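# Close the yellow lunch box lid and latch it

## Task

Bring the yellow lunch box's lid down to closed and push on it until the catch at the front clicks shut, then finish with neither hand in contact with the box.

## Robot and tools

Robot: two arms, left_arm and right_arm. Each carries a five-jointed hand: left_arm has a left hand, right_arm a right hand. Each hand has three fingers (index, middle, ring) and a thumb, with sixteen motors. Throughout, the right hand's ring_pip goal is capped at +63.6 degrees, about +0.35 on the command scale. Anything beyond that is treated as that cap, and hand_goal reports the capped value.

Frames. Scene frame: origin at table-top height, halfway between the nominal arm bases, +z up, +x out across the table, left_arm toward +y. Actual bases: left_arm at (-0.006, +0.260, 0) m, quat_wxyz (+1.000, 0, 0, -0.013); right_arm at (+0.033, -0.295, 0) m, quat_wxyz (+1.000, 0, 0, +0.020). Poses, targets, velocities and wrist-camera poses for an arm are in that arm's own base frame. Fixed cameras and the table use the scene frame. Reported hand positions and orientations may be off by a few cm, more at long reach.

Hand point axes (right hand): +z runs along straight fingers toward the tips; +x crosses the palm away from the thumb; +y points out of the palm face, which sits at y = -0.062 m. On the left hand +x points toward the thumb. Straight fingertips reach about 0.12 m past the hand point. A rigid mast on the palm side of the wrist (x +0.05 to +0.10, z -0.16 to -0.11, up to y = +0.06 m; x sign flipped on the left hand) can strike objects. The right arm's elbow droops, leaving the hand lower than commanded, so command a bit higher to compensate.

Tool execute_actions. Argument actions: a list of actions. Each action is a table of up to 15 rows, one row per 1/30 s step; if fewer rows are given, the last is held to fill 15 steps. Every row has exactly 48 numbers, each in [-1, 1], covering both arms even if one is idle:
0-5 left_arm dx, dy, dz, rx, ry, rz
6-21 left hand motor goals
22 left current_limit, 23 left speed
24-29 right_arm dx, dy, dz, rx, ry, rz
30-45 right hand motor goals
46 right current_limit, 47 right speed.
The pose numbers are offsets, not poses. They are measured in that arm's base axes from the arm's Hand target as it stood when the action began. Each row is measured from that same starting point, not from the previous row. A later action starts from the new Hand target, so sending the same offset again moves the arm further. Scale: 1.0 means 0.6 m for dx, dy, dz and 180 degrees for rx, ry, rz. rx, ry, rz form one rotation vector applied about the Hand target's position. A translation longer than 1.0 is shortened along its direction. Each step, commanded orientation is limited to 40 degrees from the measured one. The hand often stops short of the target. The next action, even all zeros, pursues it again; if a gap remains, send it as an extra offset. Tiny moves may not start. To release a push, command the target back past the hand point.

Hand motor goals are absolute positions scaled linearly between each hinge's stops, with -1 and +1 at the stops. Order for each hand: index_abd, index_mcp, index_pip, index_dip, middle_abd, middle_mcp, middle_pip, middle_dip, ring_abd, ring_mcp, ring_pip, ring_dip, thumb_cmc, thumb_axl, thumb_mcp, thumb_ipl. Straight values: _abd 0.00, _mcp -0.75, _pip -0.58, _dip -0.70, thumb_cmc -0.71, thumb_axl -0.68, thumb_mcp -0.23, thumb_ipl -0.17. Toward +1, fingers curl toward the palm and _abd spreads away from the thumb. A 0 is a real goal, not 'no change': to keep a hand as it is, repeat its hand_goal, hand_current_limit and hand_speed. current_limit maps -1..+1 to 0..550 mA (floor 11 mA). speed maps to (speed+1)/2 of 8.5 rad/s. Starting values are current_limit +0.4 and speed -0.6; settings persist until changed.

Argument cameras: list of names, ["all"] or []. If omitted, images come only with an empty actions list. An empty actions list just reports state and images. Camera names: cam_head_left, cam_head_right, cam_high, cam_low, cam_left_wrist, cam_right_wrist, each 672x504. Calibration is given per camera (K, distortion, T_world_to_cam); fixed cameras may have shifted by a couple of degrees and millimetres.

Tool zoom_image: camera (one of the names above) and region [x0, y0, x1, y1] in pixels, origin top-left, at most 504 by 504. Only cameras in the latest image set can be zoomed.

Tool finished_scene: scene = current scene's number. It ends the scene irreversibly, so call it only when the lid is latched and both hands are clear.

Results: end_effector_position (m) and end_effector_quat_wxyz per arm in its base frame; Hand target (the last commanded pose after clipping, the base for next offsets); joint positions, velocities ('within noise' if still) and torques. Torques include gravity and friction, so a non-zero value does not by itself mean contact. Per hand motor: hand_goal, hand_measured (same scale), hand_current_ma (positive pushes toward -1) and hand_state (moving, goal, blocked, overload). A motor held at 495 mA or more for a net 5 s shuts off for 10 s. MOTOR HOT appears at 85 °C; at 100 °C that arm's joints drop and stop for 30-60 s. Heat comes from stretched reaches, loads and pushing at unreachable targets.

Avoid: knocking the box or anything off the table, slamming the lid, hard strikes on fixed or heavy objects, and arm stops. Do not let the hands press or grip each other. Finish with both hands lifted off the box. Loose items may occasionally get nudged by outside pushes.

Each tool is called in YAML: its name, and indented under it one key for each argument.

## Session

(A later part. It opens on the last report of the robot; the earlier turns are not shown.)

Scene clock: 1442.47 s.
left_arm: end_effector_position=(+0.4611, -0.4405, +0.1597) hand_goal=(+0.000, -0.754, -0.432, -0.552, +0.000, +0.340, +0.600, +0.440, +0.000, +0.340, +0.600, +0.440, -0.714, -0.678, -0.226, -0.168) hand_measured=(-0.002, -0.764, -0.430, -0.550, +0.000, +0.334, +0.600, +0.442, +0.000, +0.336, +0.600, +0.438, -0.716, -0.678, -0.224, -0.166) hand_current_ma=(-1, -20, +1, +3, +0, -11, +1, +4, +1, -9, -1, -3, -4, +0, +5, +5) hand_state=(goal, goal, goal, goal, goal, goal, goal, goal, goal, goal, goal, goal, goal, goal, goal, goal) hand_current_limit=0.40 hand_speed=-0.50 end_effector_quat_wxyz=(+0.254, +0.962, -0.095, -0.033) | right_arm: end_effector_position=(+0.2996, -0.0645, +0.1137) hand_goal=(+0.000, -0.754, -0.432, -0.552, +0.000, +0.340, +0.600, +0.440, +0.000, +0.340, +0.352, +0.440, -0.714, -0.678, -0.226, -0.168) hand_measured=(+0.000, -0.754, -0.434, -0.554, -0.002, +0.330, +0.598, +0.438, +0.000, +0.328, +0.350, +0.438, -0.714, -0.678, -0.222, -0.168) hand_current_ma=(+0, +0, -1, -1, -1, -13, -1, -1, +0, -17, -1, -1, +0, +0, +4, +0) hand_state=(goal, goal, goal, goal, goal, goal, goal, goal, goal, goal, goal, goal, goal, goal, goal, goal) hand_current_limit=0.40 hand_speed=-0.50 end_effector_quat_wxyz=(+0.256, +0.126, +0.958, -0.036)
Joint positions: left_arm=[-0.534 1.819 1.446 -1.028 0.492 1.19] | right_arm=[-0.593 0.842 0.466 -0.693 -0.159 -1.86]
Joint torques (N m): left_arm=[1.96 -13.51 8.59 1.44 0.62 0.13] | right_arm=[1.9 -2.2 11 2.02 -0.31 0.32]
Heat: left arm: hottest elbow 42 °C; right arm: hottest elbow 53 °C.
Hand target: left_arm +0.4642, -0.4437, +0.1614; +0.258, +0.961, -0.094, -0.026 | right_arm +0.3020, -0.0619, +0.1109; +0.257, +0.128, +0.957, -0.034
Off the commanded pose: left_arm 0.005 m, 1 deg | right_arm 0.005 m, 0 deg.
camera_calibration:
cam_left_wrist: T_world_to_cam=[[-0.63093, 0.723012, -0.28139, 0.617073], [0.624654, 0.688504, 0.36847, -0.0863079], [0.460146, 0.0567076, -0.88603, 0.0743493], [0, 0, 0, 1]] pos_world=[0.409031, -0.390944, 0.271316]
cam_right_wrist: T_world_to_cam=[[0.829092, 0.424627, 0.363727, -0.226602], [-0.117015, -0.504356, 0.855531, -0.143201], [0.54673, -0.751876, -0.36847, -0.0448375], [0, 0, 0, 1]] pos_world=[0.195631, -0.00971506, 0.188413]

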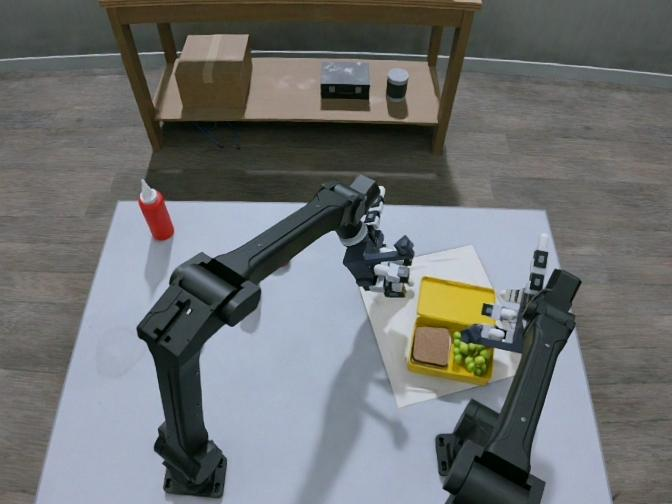

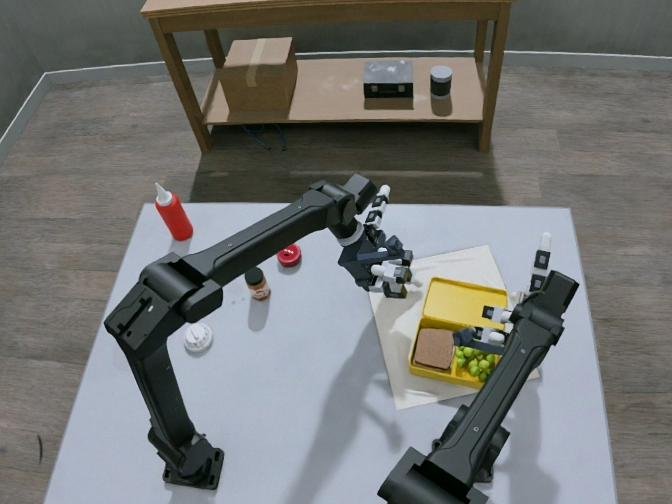

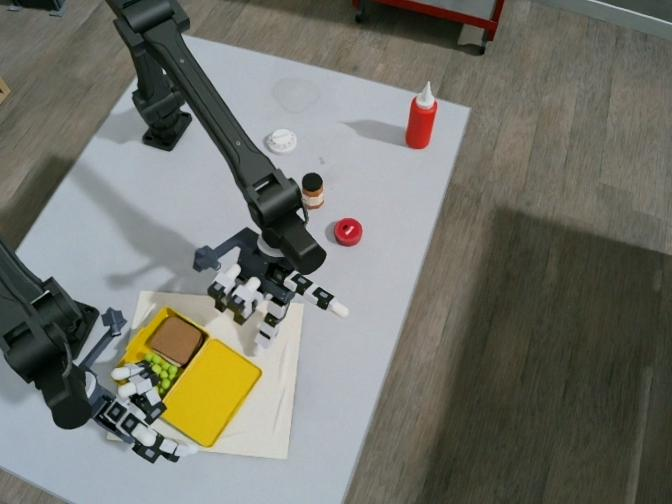

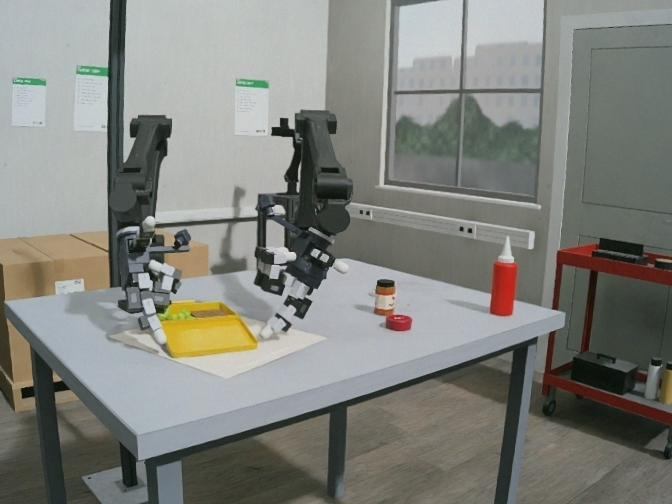

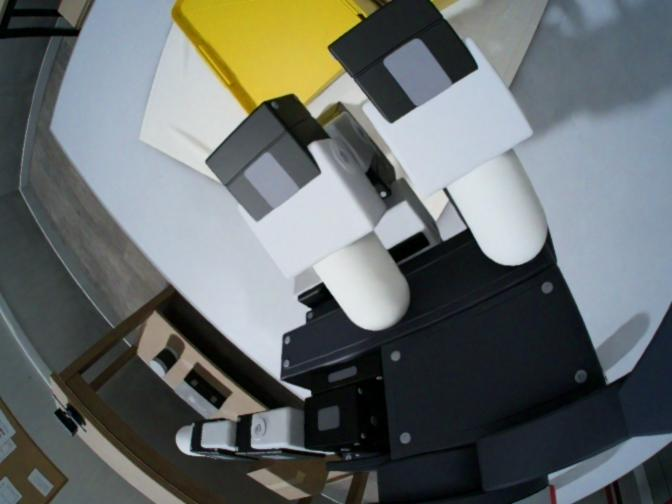

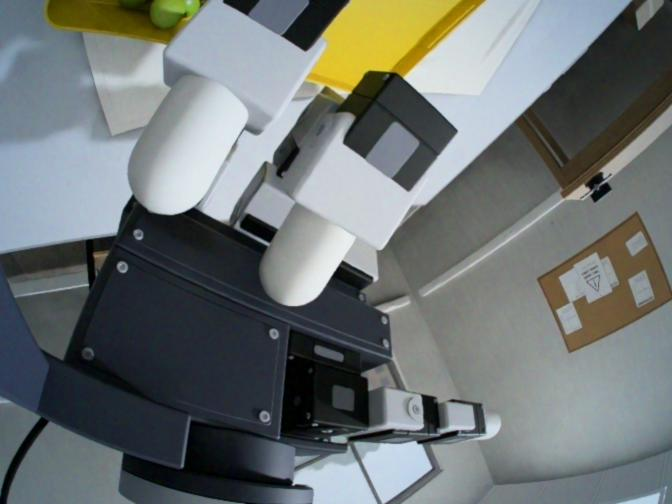

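execute_actions:
  actions:
    - [[0.009,-0.016,-0.03,0,0,0,0,-0.753,-0.431,-0.551,0,0.34,0.6,0.44,0,0.34,0.6,0.44,-0.714,-0.678,-0.226,-0.168,0.4,-0.5,0,0.0,-0.028,0,0,0,0,-0.753,-0.431,-0.551,0,0.34,0.6,0.44,0,0.34,0.352,0.44,-0.714,-0.678,-0.226,-0.168,0.4,-0.5]]
  cameras: ["cam_low","cam_head_left","cam_high"]

zoom_image:
  camera: "cam_low"
  region: [130, 270, 300, 370]

zoom_image:
  camera: "cam_high"
  region: [130, 300, 290, 460]

zoom_image:
  camera: "cam_head_left"
  region: [390, 250, 530, 360]

Scene clock: 1480.30 s.
left_arm: end_effector_position=(+0.4671, -0.4458, +0.1468) hand_goal=(+0.000, -0.754, -0.432, -0.552, +0.000, +0.340, +0.600, +0.440, +0.000, +0.340, +0.600, +0.440, -0.714, -0.678, -0.226, -0.168) hand_measured=(+0.002, -0.754, -0.428, -0.548, +0.000, +0.334, +0.600, +0.442, +0.000, +0.334, +0.600, +0.438, -0.716, -0.678, -0.224, -0.166) hand_current_ma=(+3, +1, +8, +5, +0, -11, +1, +4, +1, -9, -1, -3, -4, +0, +5, +5) hand_state=(goal, goal, goal, goal, goal, goal, goal, goal, goal, goal, goal, goal, goal, goal, goal, goal) hand_current_limit=0.40 hand_speed=-0.50 end_effector_quat_wxyz=(+0.256, +0.962, -0.093, -0.029) | right_arm: end_effector_position=(+0.3006, -0.0651, +0.1000) hand_goal=(+0.000, -0.754, -0.432, -0.552, +0.000, +0.340, +0.600, +0.440, +0.000, +0.340, +0.352, +0.440, -0.714, -0.678, -0.226, -0.168) hand_measured=(+0.000, -0.754, -0.434, -0.554, -0.002, +0.330, +0.598, +0.438, +0.000, +0.340, +0.350, +0.438, -0.714, -0.678, -0.222, -0.168) hand_current_ma=(+0, +0, -1, -1, -1, -13, -1, -1, +0, +0, -1, -1, +0, +0, +4, +0) hand_state=(goal, goal, goal, goal, goal, goal, goal, goal, goal, goal, goal, goal, goal, goal, goal, goal) hand_current_limit=0.40 hand_speed=-0.50 end_effector_quat_wxyz=(+0.260, +0.127, +0.956, -0.038)
Joint positions: left_arm=[-0.537 1.846 1.446 -0.989 0.491 1.18] | right_arm=[-0.593 0.864 0.433 -0.63 -0.159 -1.858]
Joint torques (N m): left_arm=[1.55 -12.4 9.13 1.39 0.58 0.13] | right_arm=[2.02 -1.79 10.62 2.04 -0.3 0.3]
Motor temperatures (°C): left_arm=[24 32 40 22 25 23] | right_arm=[23 27 51 27 24 22]
Heat: left arm: hottest elbow 40 °C; right arm: hottest elbow 51 °C.
Hand target: left_arm +0.4694, -0.4534, +0.1432; +0.257, +0.961, -0.094, -0.026 | right_arm +0.3021, -0.0619, +0.0941; +0.257, +0.128, +0.957, -0.034
Off the commanded pose: left_arm 0.009 m, 0 deg | right_arm 0.007 m, 1 deg.
Images, in order (width x height): cam_head_left 672x504, cam_high 672x504, cam_low 672x504.

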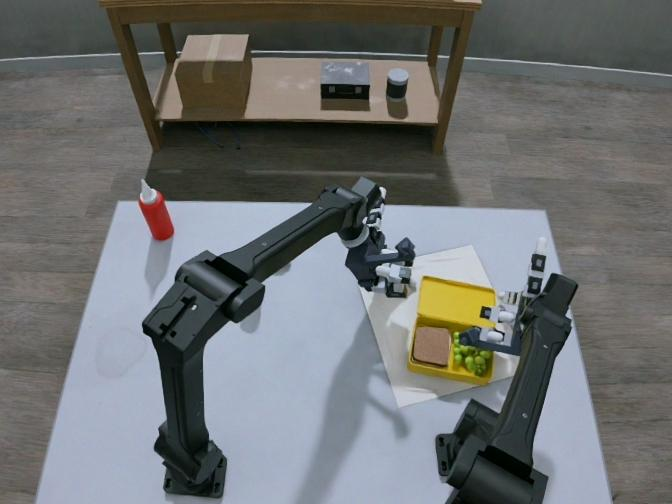

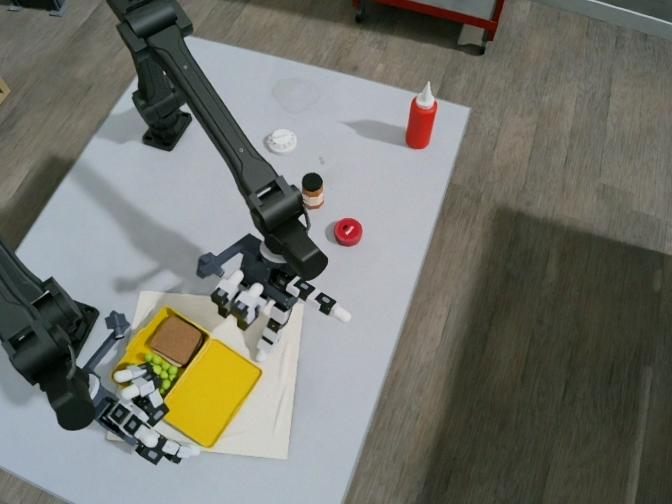

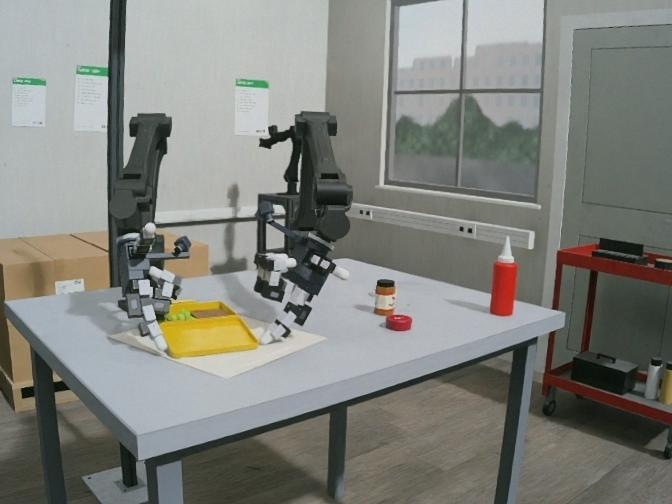

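Scaled by 2.965 from the camera's 672x504 image, which has a finer 960x720 frame.

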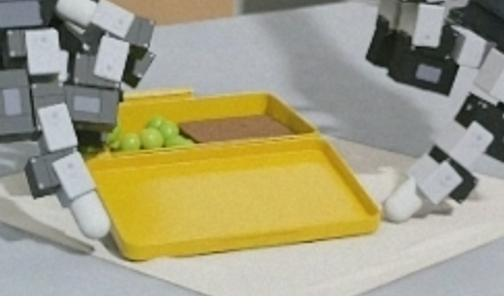

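Scaled by 3.150 from the camera's 672x504 image, which has a finer 960x720 frame.

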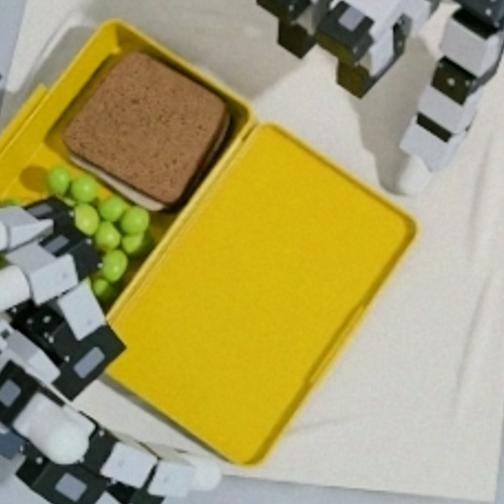

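Scaled by 3.600 from the camera's 672x504 image, which has a finer 960x720 frame.

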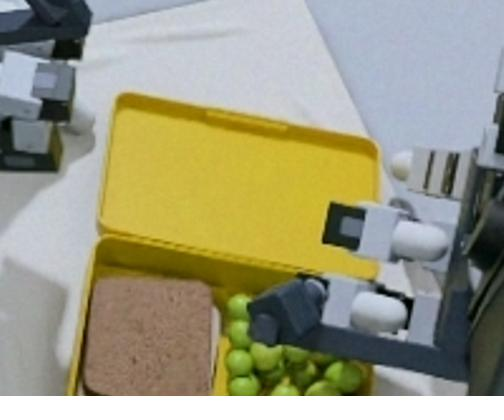

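execute_actions:
  actions:
    - [[-0.002,-0.01,0,0,0,0,0,-0.65,-0.431,-0.551,0,0.34,0.6,0.44,0,0.34,0.6,0.44,-0.714,-0.678,-0.226,-0.168,-0.3,-0.85,0,0.0,0,0,0,0,0,-0.65,-0.431,-0.551,0,0.34,0.6,0.44,0,0.34,0.352,0.44,-0.714,-0.678,-0.226,-0.168,-0.3,-0.85]]
    - [[0,0,0,0,0,0,0,-0.5,-0.431,-0.551,0,0.34,0.6,0.44,0,0.34,0.6,0.44,-0.714,-0.678,-0.226,-0.168,-0.3,-0.85,0,0.0,0,0,0,0,0,-0.5,-0.431,-0.551,0,0.34,0.6,0.44,0,0.34,0.352,0.44,-0.714,-0.678,-0.226,-0.168,-0.3,-0.85]]
  cameras: ["cam_low","cam_head_left","cam_high"]

zoom_image:
  camera: "cam_low"
  region: [130, 270, 300, 370]

zoom_image:
  camera: "cam_high"
  region: [130, 300, 290, 460]

zoom_image:
  camera: "cam_head_left"
  region: [390, 250, 530, 360]

Scene clock: 1493.10 s.
left_arm: end_effector_position=(+0.4665, -0.4486, +0.1402) hand_goal=(+0.000, -0.500, -0.432, -0.552, +0.000, +0.340, +0.600, +0.440, +0.000, +0.340, +0.600, +0.440, -0.714, -0.678, -0.226, -0.168) hand_measured=(-0.002, -0.520, -0.440, -0.554, +0.000, +0.334, +0.600, +0.442, +0.000, +0.334, +0.600, +0.438, -0.716, -0.678, -0.224, -0.166) hand_current_ma=(-2, -50, -15, -3, +0, -11, +1, +4, +1, -9, -1, -3, -4, +0, +5, +5) hand_state=(goal, moving, goal, goal, goal, goal, goal, goal, goal, goal, goal, goal, goal, goal, goal, goal) hand_current_limit=-0.30 hand_speed=-0.85 end_effector_quat_wxyz=(+0.251, +0.964, -0.087, -0.033) | right_arm: end_effector_position=(+0.3023, -0.0674, +0.1001) hand_goal=(+0.000, -0.500, -0.432, -0.552, +0.000, +0.340, +0.600, +0.440, +0.000, +0.340, +0.352, +0.440, -0.714, -0.678, -0.226, -0.168) hand_measured=(+0.000, -0.506, -0.436, -0.554, -0.002, +0.330, +0.598, +0.438, +0.000, +0.336, +0.350, +0.438, -0.714, -0.678, -0.222, -0.168) hand_current_ma=(+0, -6, -3, -2, -1, -13, -1, -1, +0, -3, -1, -1, +0, +0, +4, +0) hand_state=(goal, goal, goal, goal, goal, goal, goal, goal, goal, goal, goal, goal, goal, goal, goal, goal) hand_current_limit=-0.30 hand_speed=-0.85 end_effector_quat_wxyz=(+0.263, +0.130, +0.955, -0.041)
Joint positions: left_arm=[-0.544 1.854 1.446 -0.987 0.483 1.164] | right_arm=[-0.593 0.867 0.433 -0.62 -0.153 -1.852]
Joint torques (N m): left_arm=[0.97 -13.16 9.61 1.44 0.88 0.15] | right_arm=[1.85 -1.9 10.62 1.73 -0.55 0.26]
Heat: left arm: hottest elbow 40 °C; right arm: hottest elbow 51 °C.
Hand target: left_arm +0.4683, -0.4593, +0.1432; +0.257, +0.961, -0.094, -0.026 | right_arm +0.3021, -0.0619, +0.0941; +0.257, +0.128, +0.957, -0.034
Off the commanded pose: left_arm 0.011 m, 1 deg | right_arm 0.008 m, 1 deg.
Images, in order (width x height): cam_head_left 672x504, cam_high 672x504, cam_low 672x504.

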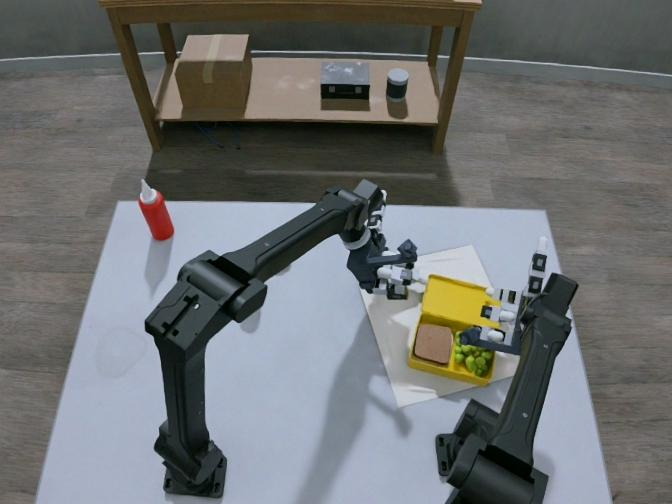

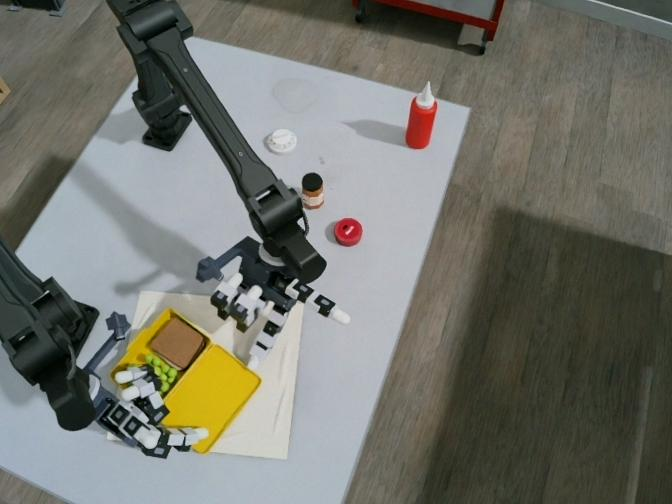

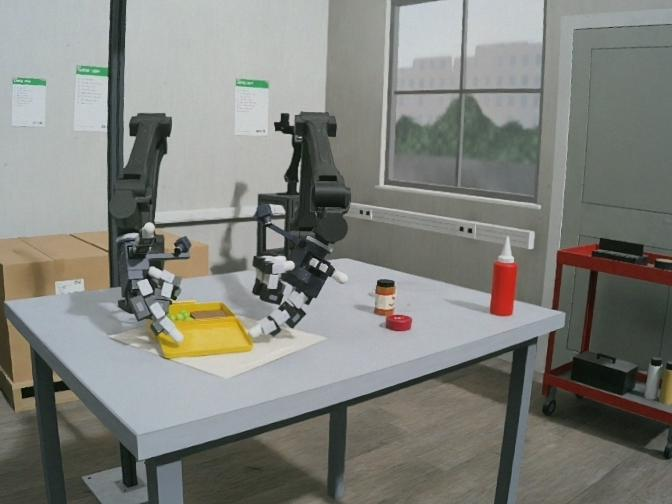

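Scaled by 2.965 from the camera's 672x504 image, which has a finer 960x720 frame.

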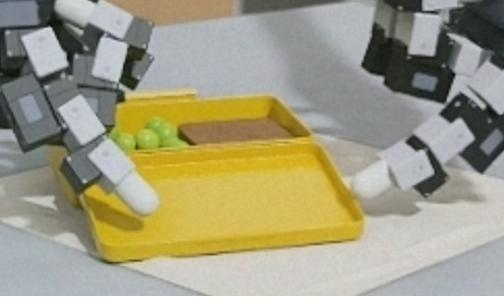

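Scaled by 3.150 from the camera's 672x504 image, which has a finer 960x720 frame.

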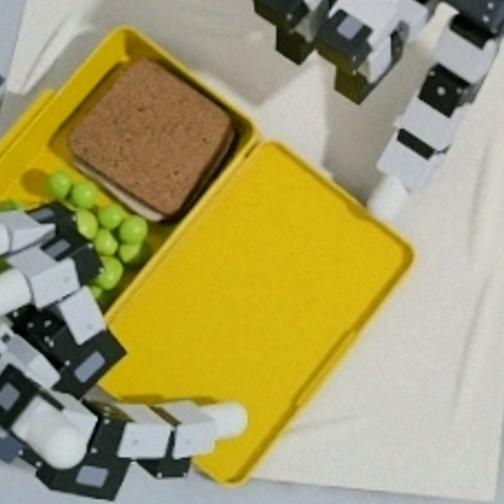

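Scaled by 3.600 from the camera's 672x504 image, which has a finer 960x720 frame.

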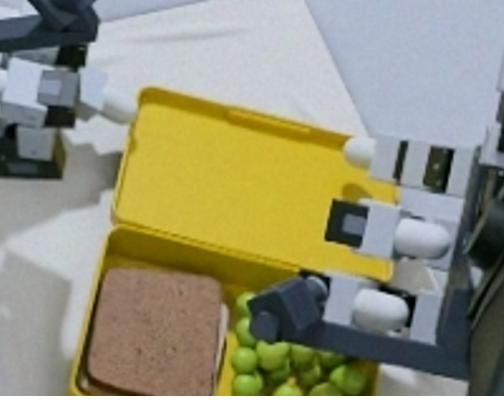

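execute_actions:
  actions:
    - [[0,0.0,0,0,0,0,0,-0.53,-0.431,-0.551,0,0.34,0.6,0.44,0,0.34,0.6,0.44,-0.714,-0.678,-0.226,-0.168,-0.3,-0.7,0,-0.012,0,0,0,0,0,-0.8,-0.431,-0.551,0,0.34,0.6,0.44,0,0.34,0.352,0.44,-0.714,-0.678,-0.226,-0.168,-0.3,-0.5]]
    - [[0,0,0,0,0,0,0,-0.53,-0.431,-0.551,0,0.34,0.6,0.44,0,0.34,0.6,0.44,-0.714,-0.678,-0.226,-0.168,-0.3,-0.85,0,-0.012,-0.035,0,0,0,0,-0.78,-0.431,-0.551,0,0.34,0.6,0.44,0,0.34,0.352,0.44,-0.714,-0.678,-0.226,-0.168,-0.3,-0.5]]
    - [[0,0,0,0,0,0,0,-0.53,-0.431,-0.551,0,0.34,0.6,0.44,0,0.34,0.6,0.44,-0.714,-0.678,-0.226,-0.168,-0.3,-0.85,0,0,0,0,0,0,0,-0.78,-0.431,-0.551,0,0.34,0.6,0.44,0,0.34,0.352,0.44,-0.714,-0.678,-0.226,-0.168,-0.3,-0.5]]
  cameras: ["cam_low","cam_head_left","cam_high"]

zoom_image:
  camera: "cam_low"
  region: [130, 270, 300, 370]

zoom_image:
  camera: "cam_high"
  region: [130, 300, 290, 460]

zoom_image:
  camera: "cam_head_left"
  region: [390, 250, 530, 360]

Scene clock: 1506.73 s.
left_arm: end_effector_position=(+0.4647, -0.4508, +0.1405) hand_goal=(+0.000, -0.530, -0.432, -0.552, +0.000, +0.340, +0.600, +0.440, +0.000, +0.340, +0.600, +0.440, -0.714, -0.678, -0.226, -0.168) hand_measured=(-0.002, -0.534, -0.434, -0.552, +0.000, +0.334, +0.600, +0.442, +0.000, +0.334, +0.600, +0.438, -0.716, -0.678, -0.224, -0.166) hand_current_ma=(-2, -7, -2, -1, +0, -11, +1, +4, +1, -9, -1, -3, -4, +0, +5, +5) hand_state=(goal, goal, goal, goal, goal, goal, goal, goal, goal, goal, goal, goal, goal, goal, goal, goal) hand_current_limit=-0.30 hand_speed=-0.85 end_effector_quat_wxyz=(+0.251, +0.963, -0.090, -0.033) | right_arm: end_effector_position=(+0.3126, -0.0745, +0.0974) hand_goal=(+0.000, -0.780, -0.432, -0.552, +0.000, +0.340, +0.600, +0.440, +0.000, +0.340, +0.352, +0.440, -0.714, -0.678, -0.226, -0.168) hand_measured=(+0.000, -0.760, -0.422, -0.548, -0.002, +0.330, +0.598, +0.438, +0.000, +0.380, +0.350, +0.438, -0.714, -0.678, -0.222, -0.168) hand_current_ma=(+0, +30, +12, +3, -1, -13, -1, -1, +0, +86, -1, -1, +0, +0, +4, +0) hand_state=(goal, goal, goal, goal, goal, goal, goal, goal, goal, blocked, goal, goal, goal, goal, goal, goal) hand_current_limit=-0.30 hand_speed=-0.50 end_effector_quat_wxyz=(+0.280, +0.128, +0.951, -0.032)
Joint positions: left_arm=[-0.549 1.854 1.446 -0.985 0.484 1.164] | right_arm=[-0.615 0.92 0.431 -0.541 -0.195 -1.865]
Joint torques (N m): left_arm=[1.55 -13.22 9.63 1.4 0.82 0.16] | right_arm=[-0.44 -0.85 8.47 2.18 0.07 -0.13]
Heat: left arm: hottest elbow 40 °C; right arm: hottest elbow 51 °C.
Hand target: left_arm +0.4683, -0.4594, +0.1432; +0.258, +0.961, -0.094, -0.026 | right_arm +0.3021, -0.0764, +0.0732; +0.257, +0.128, +0.957, -0.034
Off the commanded pose: left_arm 0.010 m, 1 deg | right_arm 0.026 m, 3 deg.
Images, in order (width x height): cam_head_left 672x504, cam_high 672x504, cam_low 672x504.

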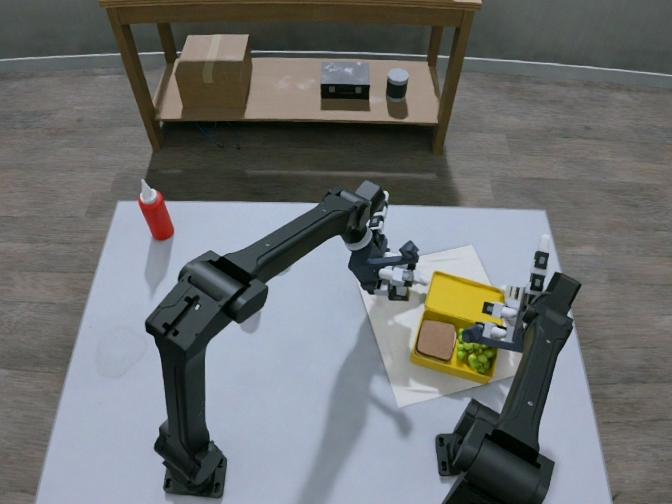

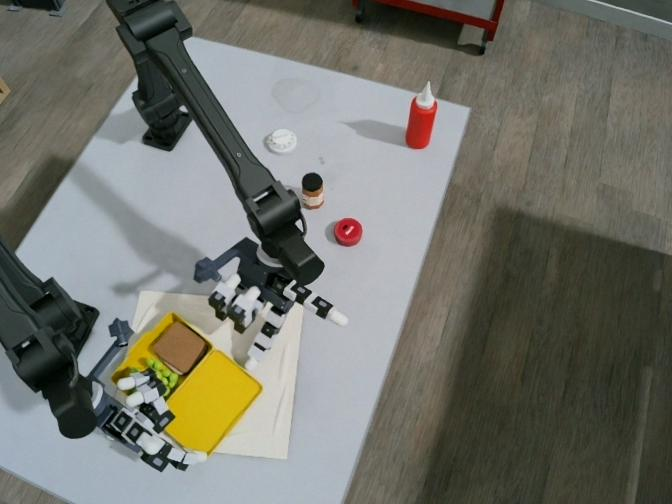

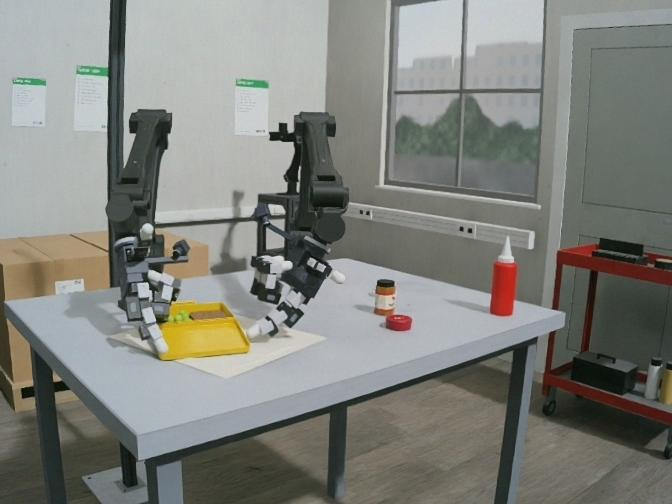

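Scaled by 2.965 from the camera's 672x504 image, which has a finer 960x720 frame.

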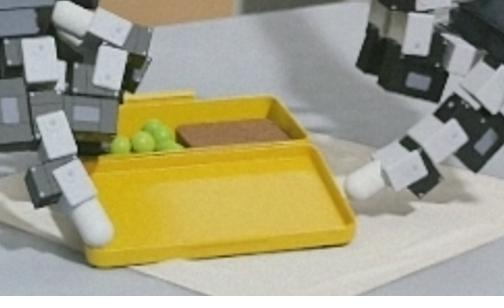

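Scaled by 3.150 from the camera's 672x504 image, which has a finer 960x720 frame.

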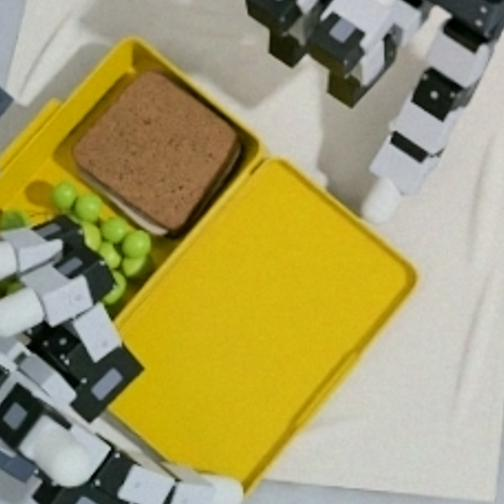

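Scaled by 3.600 from the camera's 672x504 image, which has a finer 960x720 frame.

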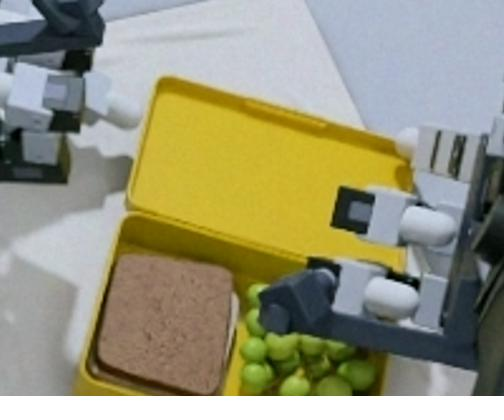

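execute_actions:
  actions:
    - [[0,0.0,0,0,0,0,0,-0.753,-0.431,-0.551,0,0.34,0.6,0.44,0,0.34,0.6,0.44,-0.714,-0.678,-0.226,-0.168,0.2,-0.6,0.01,-0.03,0.08,0,0,0,0,-0.8,-0.431,-0.551,0,0.34,0.6,0.44,0,0.34,0.352,0.44,-0.714,-0.678,-0.226,-0.168,0.2,-0.5]]
    - [[0.02,-0.0415,0,0,0,0,0,-0.753,-0.431,-0.551,0,0.34,0.6,0.44,0,0.34,0.6,0.44,-0.714,-0.678,-0.226,-0.168,0.2,-0.6,0.05,-0.03,0.09,0,0,0,0,-0.3,0.1,0,0,0.34,0.6,0.44,0,0,0,0,-0.714,-0.678,-0.226,-0.168,0.4,-0.4]]
    - [[0,0,0,0,0,0,0,-0.753,-0.431,-0.551,0,0.34,0.6,0.44,0,0.34,0.6,0.44,-0.714,-0.678,-0.226,-0.168,0.2,-0.6,0.05,0,0,0,0,0,0,0.34,0.6,0.44,0,0.34,0.6,0.44,0,-0.753,-0.431,-0.551,-0.714,-0.678,-0.226,-0.168,0.4,-0.4]]
    - [[0,0,0,0,0,0,0,-0.753,-0.431,-0.551,0,0.34,0.6,0.44,0,0.34,0.6,0.44,-0.714,-0.678,-0.226,-0.168,0.2,-0.6,0,-0.005,-0.07,0,0,0,0,0.34,0.6,0.44,0,0.34,0.6,0.44,0,-0.753,-0.431,-0.551,-0.714,-0.678,-0.226,-0.168,0.4,-0.4]]
  cameras: ["cam_low","cam_head_left","cam_high"]

zoom_image:
  camera: "cam_low"
  region: [130, 270, 300, 370]

zoom_image:
  camera: "cam_high"
  region: [130, 300, 290, 460]

zoom_image:
  camera: "cam_head_left"
  region: [390, 230, 550, 360]

Scene clock: 1536.57 s.
left_arm: end_effector_position=(+0.4707, -0.4703, +0.1431) hand_goal=(+0.000, -0.754, -0.432, -0.552, +0.000, +0.340, +0.600, +0.440, +0.000, +0.340, +0.600, +0.440, -0.714, -0.678, -0.226, -0.168) hand_measured=(+0.018, -0.730, -0.420, -0.546, +0.000, +0.334, +0.600, +0.442, +0.000, +0.334, +0.600, +0.438, -0.718, -0.678, -0.224, -0.166) hand_current_ma=(+35, +67, +27, +11, +0, -11, +1, +4, +1, -10, -1, -3, -5, +0, +5, +5) hand_state=(goal, blocked, goal, goal, goal, goal, goal, goal, goal, goal, goal, goal, goal, goal, goal, goal) hand_current_limit=0.20 hand_speed=-0.60 end_effector_quat_wxyz=(+0.257, +0.961, -0.093, -0.031) | right_arm: end_effector_position=(+0.3667, -0.1158, +0.1409) hand_goal=(+0.000, +0.340, +0.600, +0.440, +0.000, +0.340, +0.600, +0.440, +0.000, -0.754, -0.432, -0.552, -0.714, -0.678, -0.226, -0.168) hand_measured=(+0.000, +0.324, +0.596, +0.438, -0.002, +0.330, +0.598, +0.438, -0.002, -0.734, -0.424, -0.546, -0.714, -0.678, -0.222, -0.168) hand_current_ma=(+0, -23, -3, -1, -1, -13, -1, -1, -1, +31, +9, +7, +0, +0, +4, +0) hand_state=(goal, goal, goal, goal, goal, goal, goal, goal, goal, goal, goal, goal, goal, goal, goal, goal) hand_current_limit=0.40 hand_speed=-0.40 end_effector_quat_wxyz=(+0.262, +0.124, +0.957, -0.036)
Joint positions: left_arm=[-0.57 1.886 1.495 -0.982 0.489 1.144] | right_arm=[-0.613 1.097 0.68 -0.646 -0.174 -1.881]
Joint torques (N m): left_arm=[1.08 -11.99 12.41 0.81 0.37 0.09] | right_arm=[1.26 -4.54 10.66 2.15 -0.26 0.28]
Heat: left arm: hottest elbow 40 °C; right arm: hottest elbow 48 °C.
Hand target: left_arm +0.4802, -0.4842, +0.1432; +0.257, +0.961, -0.094, -0.026 | right_arm +0.3681, -0.1154, +0.1332; +0.257, +0.127, +0.957, -0.034
Off the commanded pose: left_arm 0.017 m, 1 deg | right_arm 0.008 m, 1 deg.
Images, in order (width x height): cam_head_left 672x504, cam_high 672x504, cam_low 672x504.

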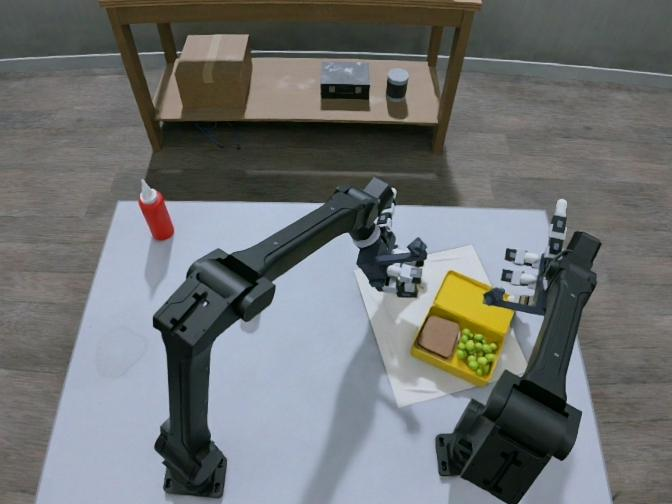

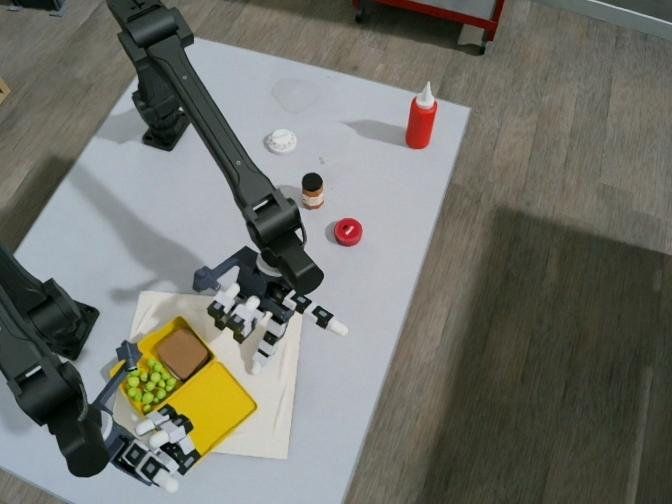

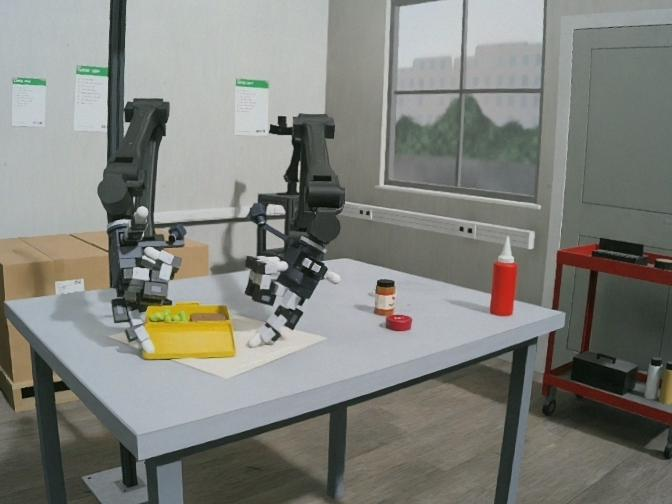

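Scaled by 2.965 from the camera's 672x504 image, which has a finer 960x720 frame.

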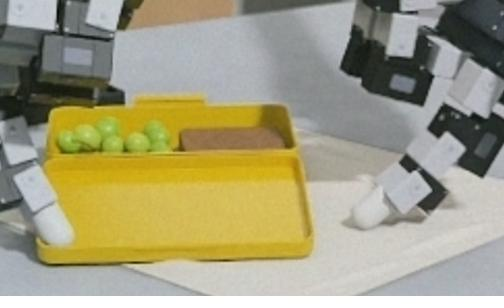

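Scaled by 3.150 from the camera's 672x504 image, which has a finer 960x720 frame.

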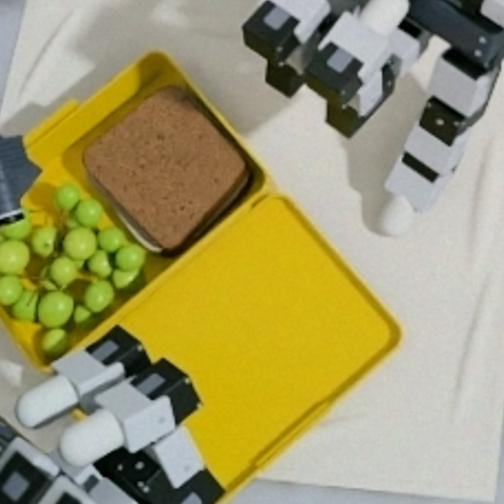

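Scaled by 3.150 from the camera's 672x504 image, which has a finer 960x720 frame.

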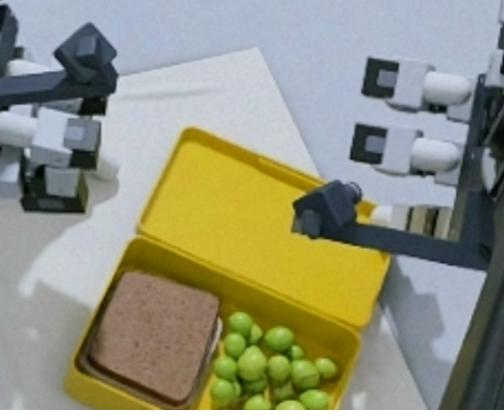

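execute_actions:
  actions:
    - [[-0.015,0.055,0.01,0,0,0,0,-0.753,-0.431,-0.551,0,0.34,0.6,0.44,0,0.34,0.6,0.44,-0.714,-0.678,-0.226,-0.168,0.2,-0.6,0,-0.05,0.08,0,0,0,0,0.34,0.6,0.44,0,0.34,0.6,0.44,0,-0.753,-0.431,-0.551,-0.714,-0.678,-0.226,-0.168,0.4,-0.4]]
    - [[0,0.0,0,0,0,0,0,-0.753,-0.431,-0.551,0,0.34,0.6,0.44,0,0.34,0.6,0.44,-0.714,-0.678,-0.226,-0.168,0.2,-0.6,0,0,0.1,0.0598,-0.0237,-0.1252,0,0.34,0.6,0.44,0,0.34,0.6,0.44,0,-0.753,-0.431,-0.551,-0.714,-0.678,-0.226,-0.168,0.4,-0.4]]
    - [[0,0.0,0,0,0,0,0,-0.753,-0.431,-0.551,0,0.34,0.6,0.44,0,0.34,0.6,0.44,-0.714,-0.678,-0.226,-0.168,0.2,-0.6,0,0.02,0,0.0598,-0.0237,-0.1252,0,0,0,0,0,0.34,0.6,0.44,0,-0.753,-0.431,-0.551,-0.714,-0.678,-0.226,-0.168,0.4,-0.4]]
    - [[0,0.0,0,0,0,0,0,-0.753,-0.431,-0.551,0,0.34,0.6,0.44,0,0.34,0.6,0.44,-0.714,-0.678,-0.226,-0.168,0.2,-0.6,0,0.02,0,0.0598,-0.0237,-0.1252,0,-0.753,-0.431,-0.551,0,0.34,0.6,0.44,0,-0.753,-0.431,-0.551,-0.714,-0.678,-0.226,-0.168,0.4,-0.4]]
    - [[0,0.0,0,0,0,0,0,-0.753,-0.431,-0.551,0,0.34,0.6,0.44,0,0.34,0.6,0.44,-0.714,-0.678,-0.226,-0.168,0.2,-0.6,0,0.02,0,0.0598,-0.0237,-0.1252,0,-0.753,-0.431,-0.551,0,0.34,0.6,0.44,0,-0.753,-0.431,-0.551,-0.714,-0.678,-0.226,-0.168,0.4,-0.4]]
  cameras: ["cam_low","cam_head_left","cam_high","cam_right_wrist"]

zoom_image:
  camera: "cam_high"
  region: [100, 300, 300, 480]

Scene clock: 1589.67 s.
left_arm: end_effector_position=(+0.4699, -0.4597, +0.1425) hand_goal=(+0.000, -0.754, -0.432, -0.552, +0.000, +0.340, +0.600, +0.440, +0.000, +0.340, +0.600, +0.440, -0.714, -0.678, -0.226, -0.168) hand_measured=(+0.000, -0.726, -0.414, -0.542, +0.000, +0.334, +0.600, +0.442, +0.000, +0.334, +0.600, +0.438, -0.718, -0.678, -0.224, -0.166) hand_current_ma=(+0, +77, +43, +18, +0, -11, +1, +4, +1, -10, -1, -3, -5, +0, +5, +5) hand_state=(goal, blocked, goal, goal, goal, goal, goal, goal, goal, goal, goal, goal, goal, goal, goal, goal) hand_current_limit=0.20 hand_speed=-0.60 end_effector_quat_wxyz=(+0.259, +0.961, -0.098, -0.030) | right_arm: end_effector_position=(+0.3572, -0.1111, +0.2203) hand_goal=(+0.000, -0.754, -0.432, -0.552, +0.000, +0.340, +0.600, +0.440, +0.000, -0.754, -0.432, -0.552, -0.714, -0.678, -0.226, -0.168) hand_measured=(+0.000, -0.756, -0.432, -0.550, -0.002, +0.330, +0.598, +0.438, +0.000, -0.756, -0.432, -0.550, -0.716, -0.678, -0.222, -0.168) hand_current_ma=(+0, -2, +0, +1, -1, -13, -1, -1, +0, -1, +0, +2, -2, +0, +4, +0) hand_state=(goal, goal, goal, goal, goal, goal, goal, goal, goal, goal, goal, goal, goal, goal, goal, goal) hand_current_limit=0.40 hand_speed=-0.40 end_effector_quat_wxyz=(+0.215, +0.826, +0.507, +0.123)
Joint positions: left_arm=[-0.554 1.875 1.475 -0.982 0.494 1.173] | right_arm=[-0.074 0.835 0.679 -0.952 0.201 0.348]
Joint torques (N m): left_arm=[3.14 -15.68 7.56 0.47 0.49 0.23] | right_arm=[1.9 -2.43 16.38 1.21 0.37 0.15]
Heat: left arm: hottest elbow 41 °C; right arm: hottest elbow 50 °C.
Hand target: left_arm +0.4713, -0.4511, +0.1493; +0.258, +0.961, -0.094, -0.026 | right_arm +0.3681, -0.1094, +0.2411; +0.222, +0.829, +0.496, +0.132
Off the commanded pose: left_arm 0.011 m, 1 deg | right_arm 0.024 m, 2 deg.
camera_calibration:
cam_right_wrist: T_world_to_cam=[[0.145525, -0.946649, 0.287536, -0.184785], [-0.917832, -0.0206834, 0.396429, 0.189686], [-0.369333, -0.321601, -0.871875, 0.413814], [0, 0, 0, 1]] pos_world=[0.353825, -0.0379203, 0.338729]
Images, in order (width x height): cam_head_left 672x504, cam_high 672x504, cam_low 672x504, cam_right_wrist 672x504.

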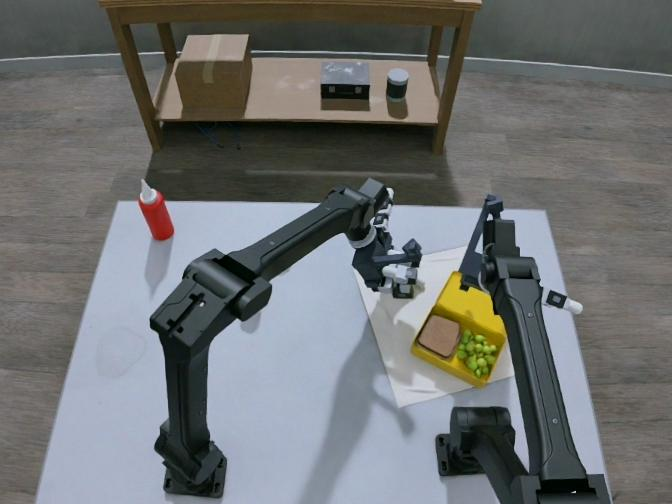

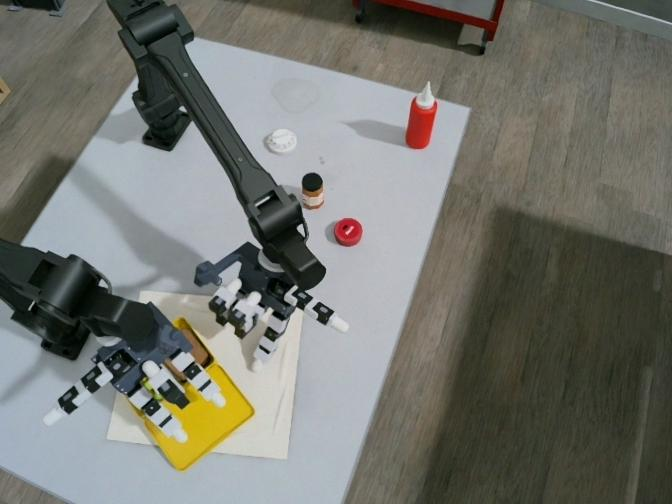

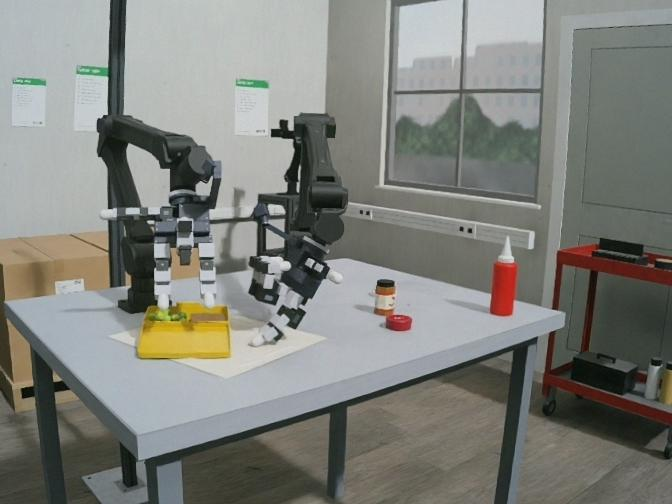

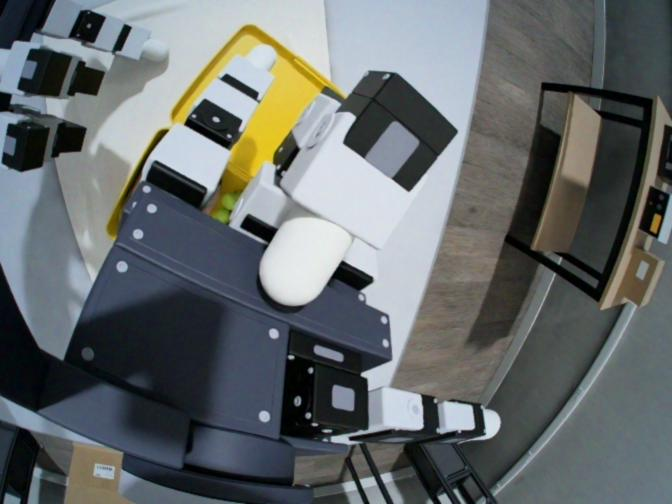

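Scaled by 2.520 from the camera's 672x504 image, which has a finer 960x720 frame.

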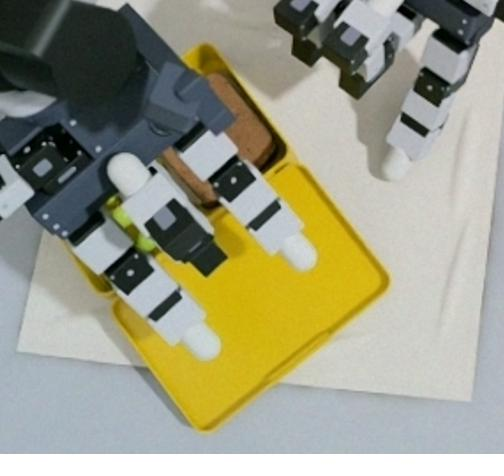

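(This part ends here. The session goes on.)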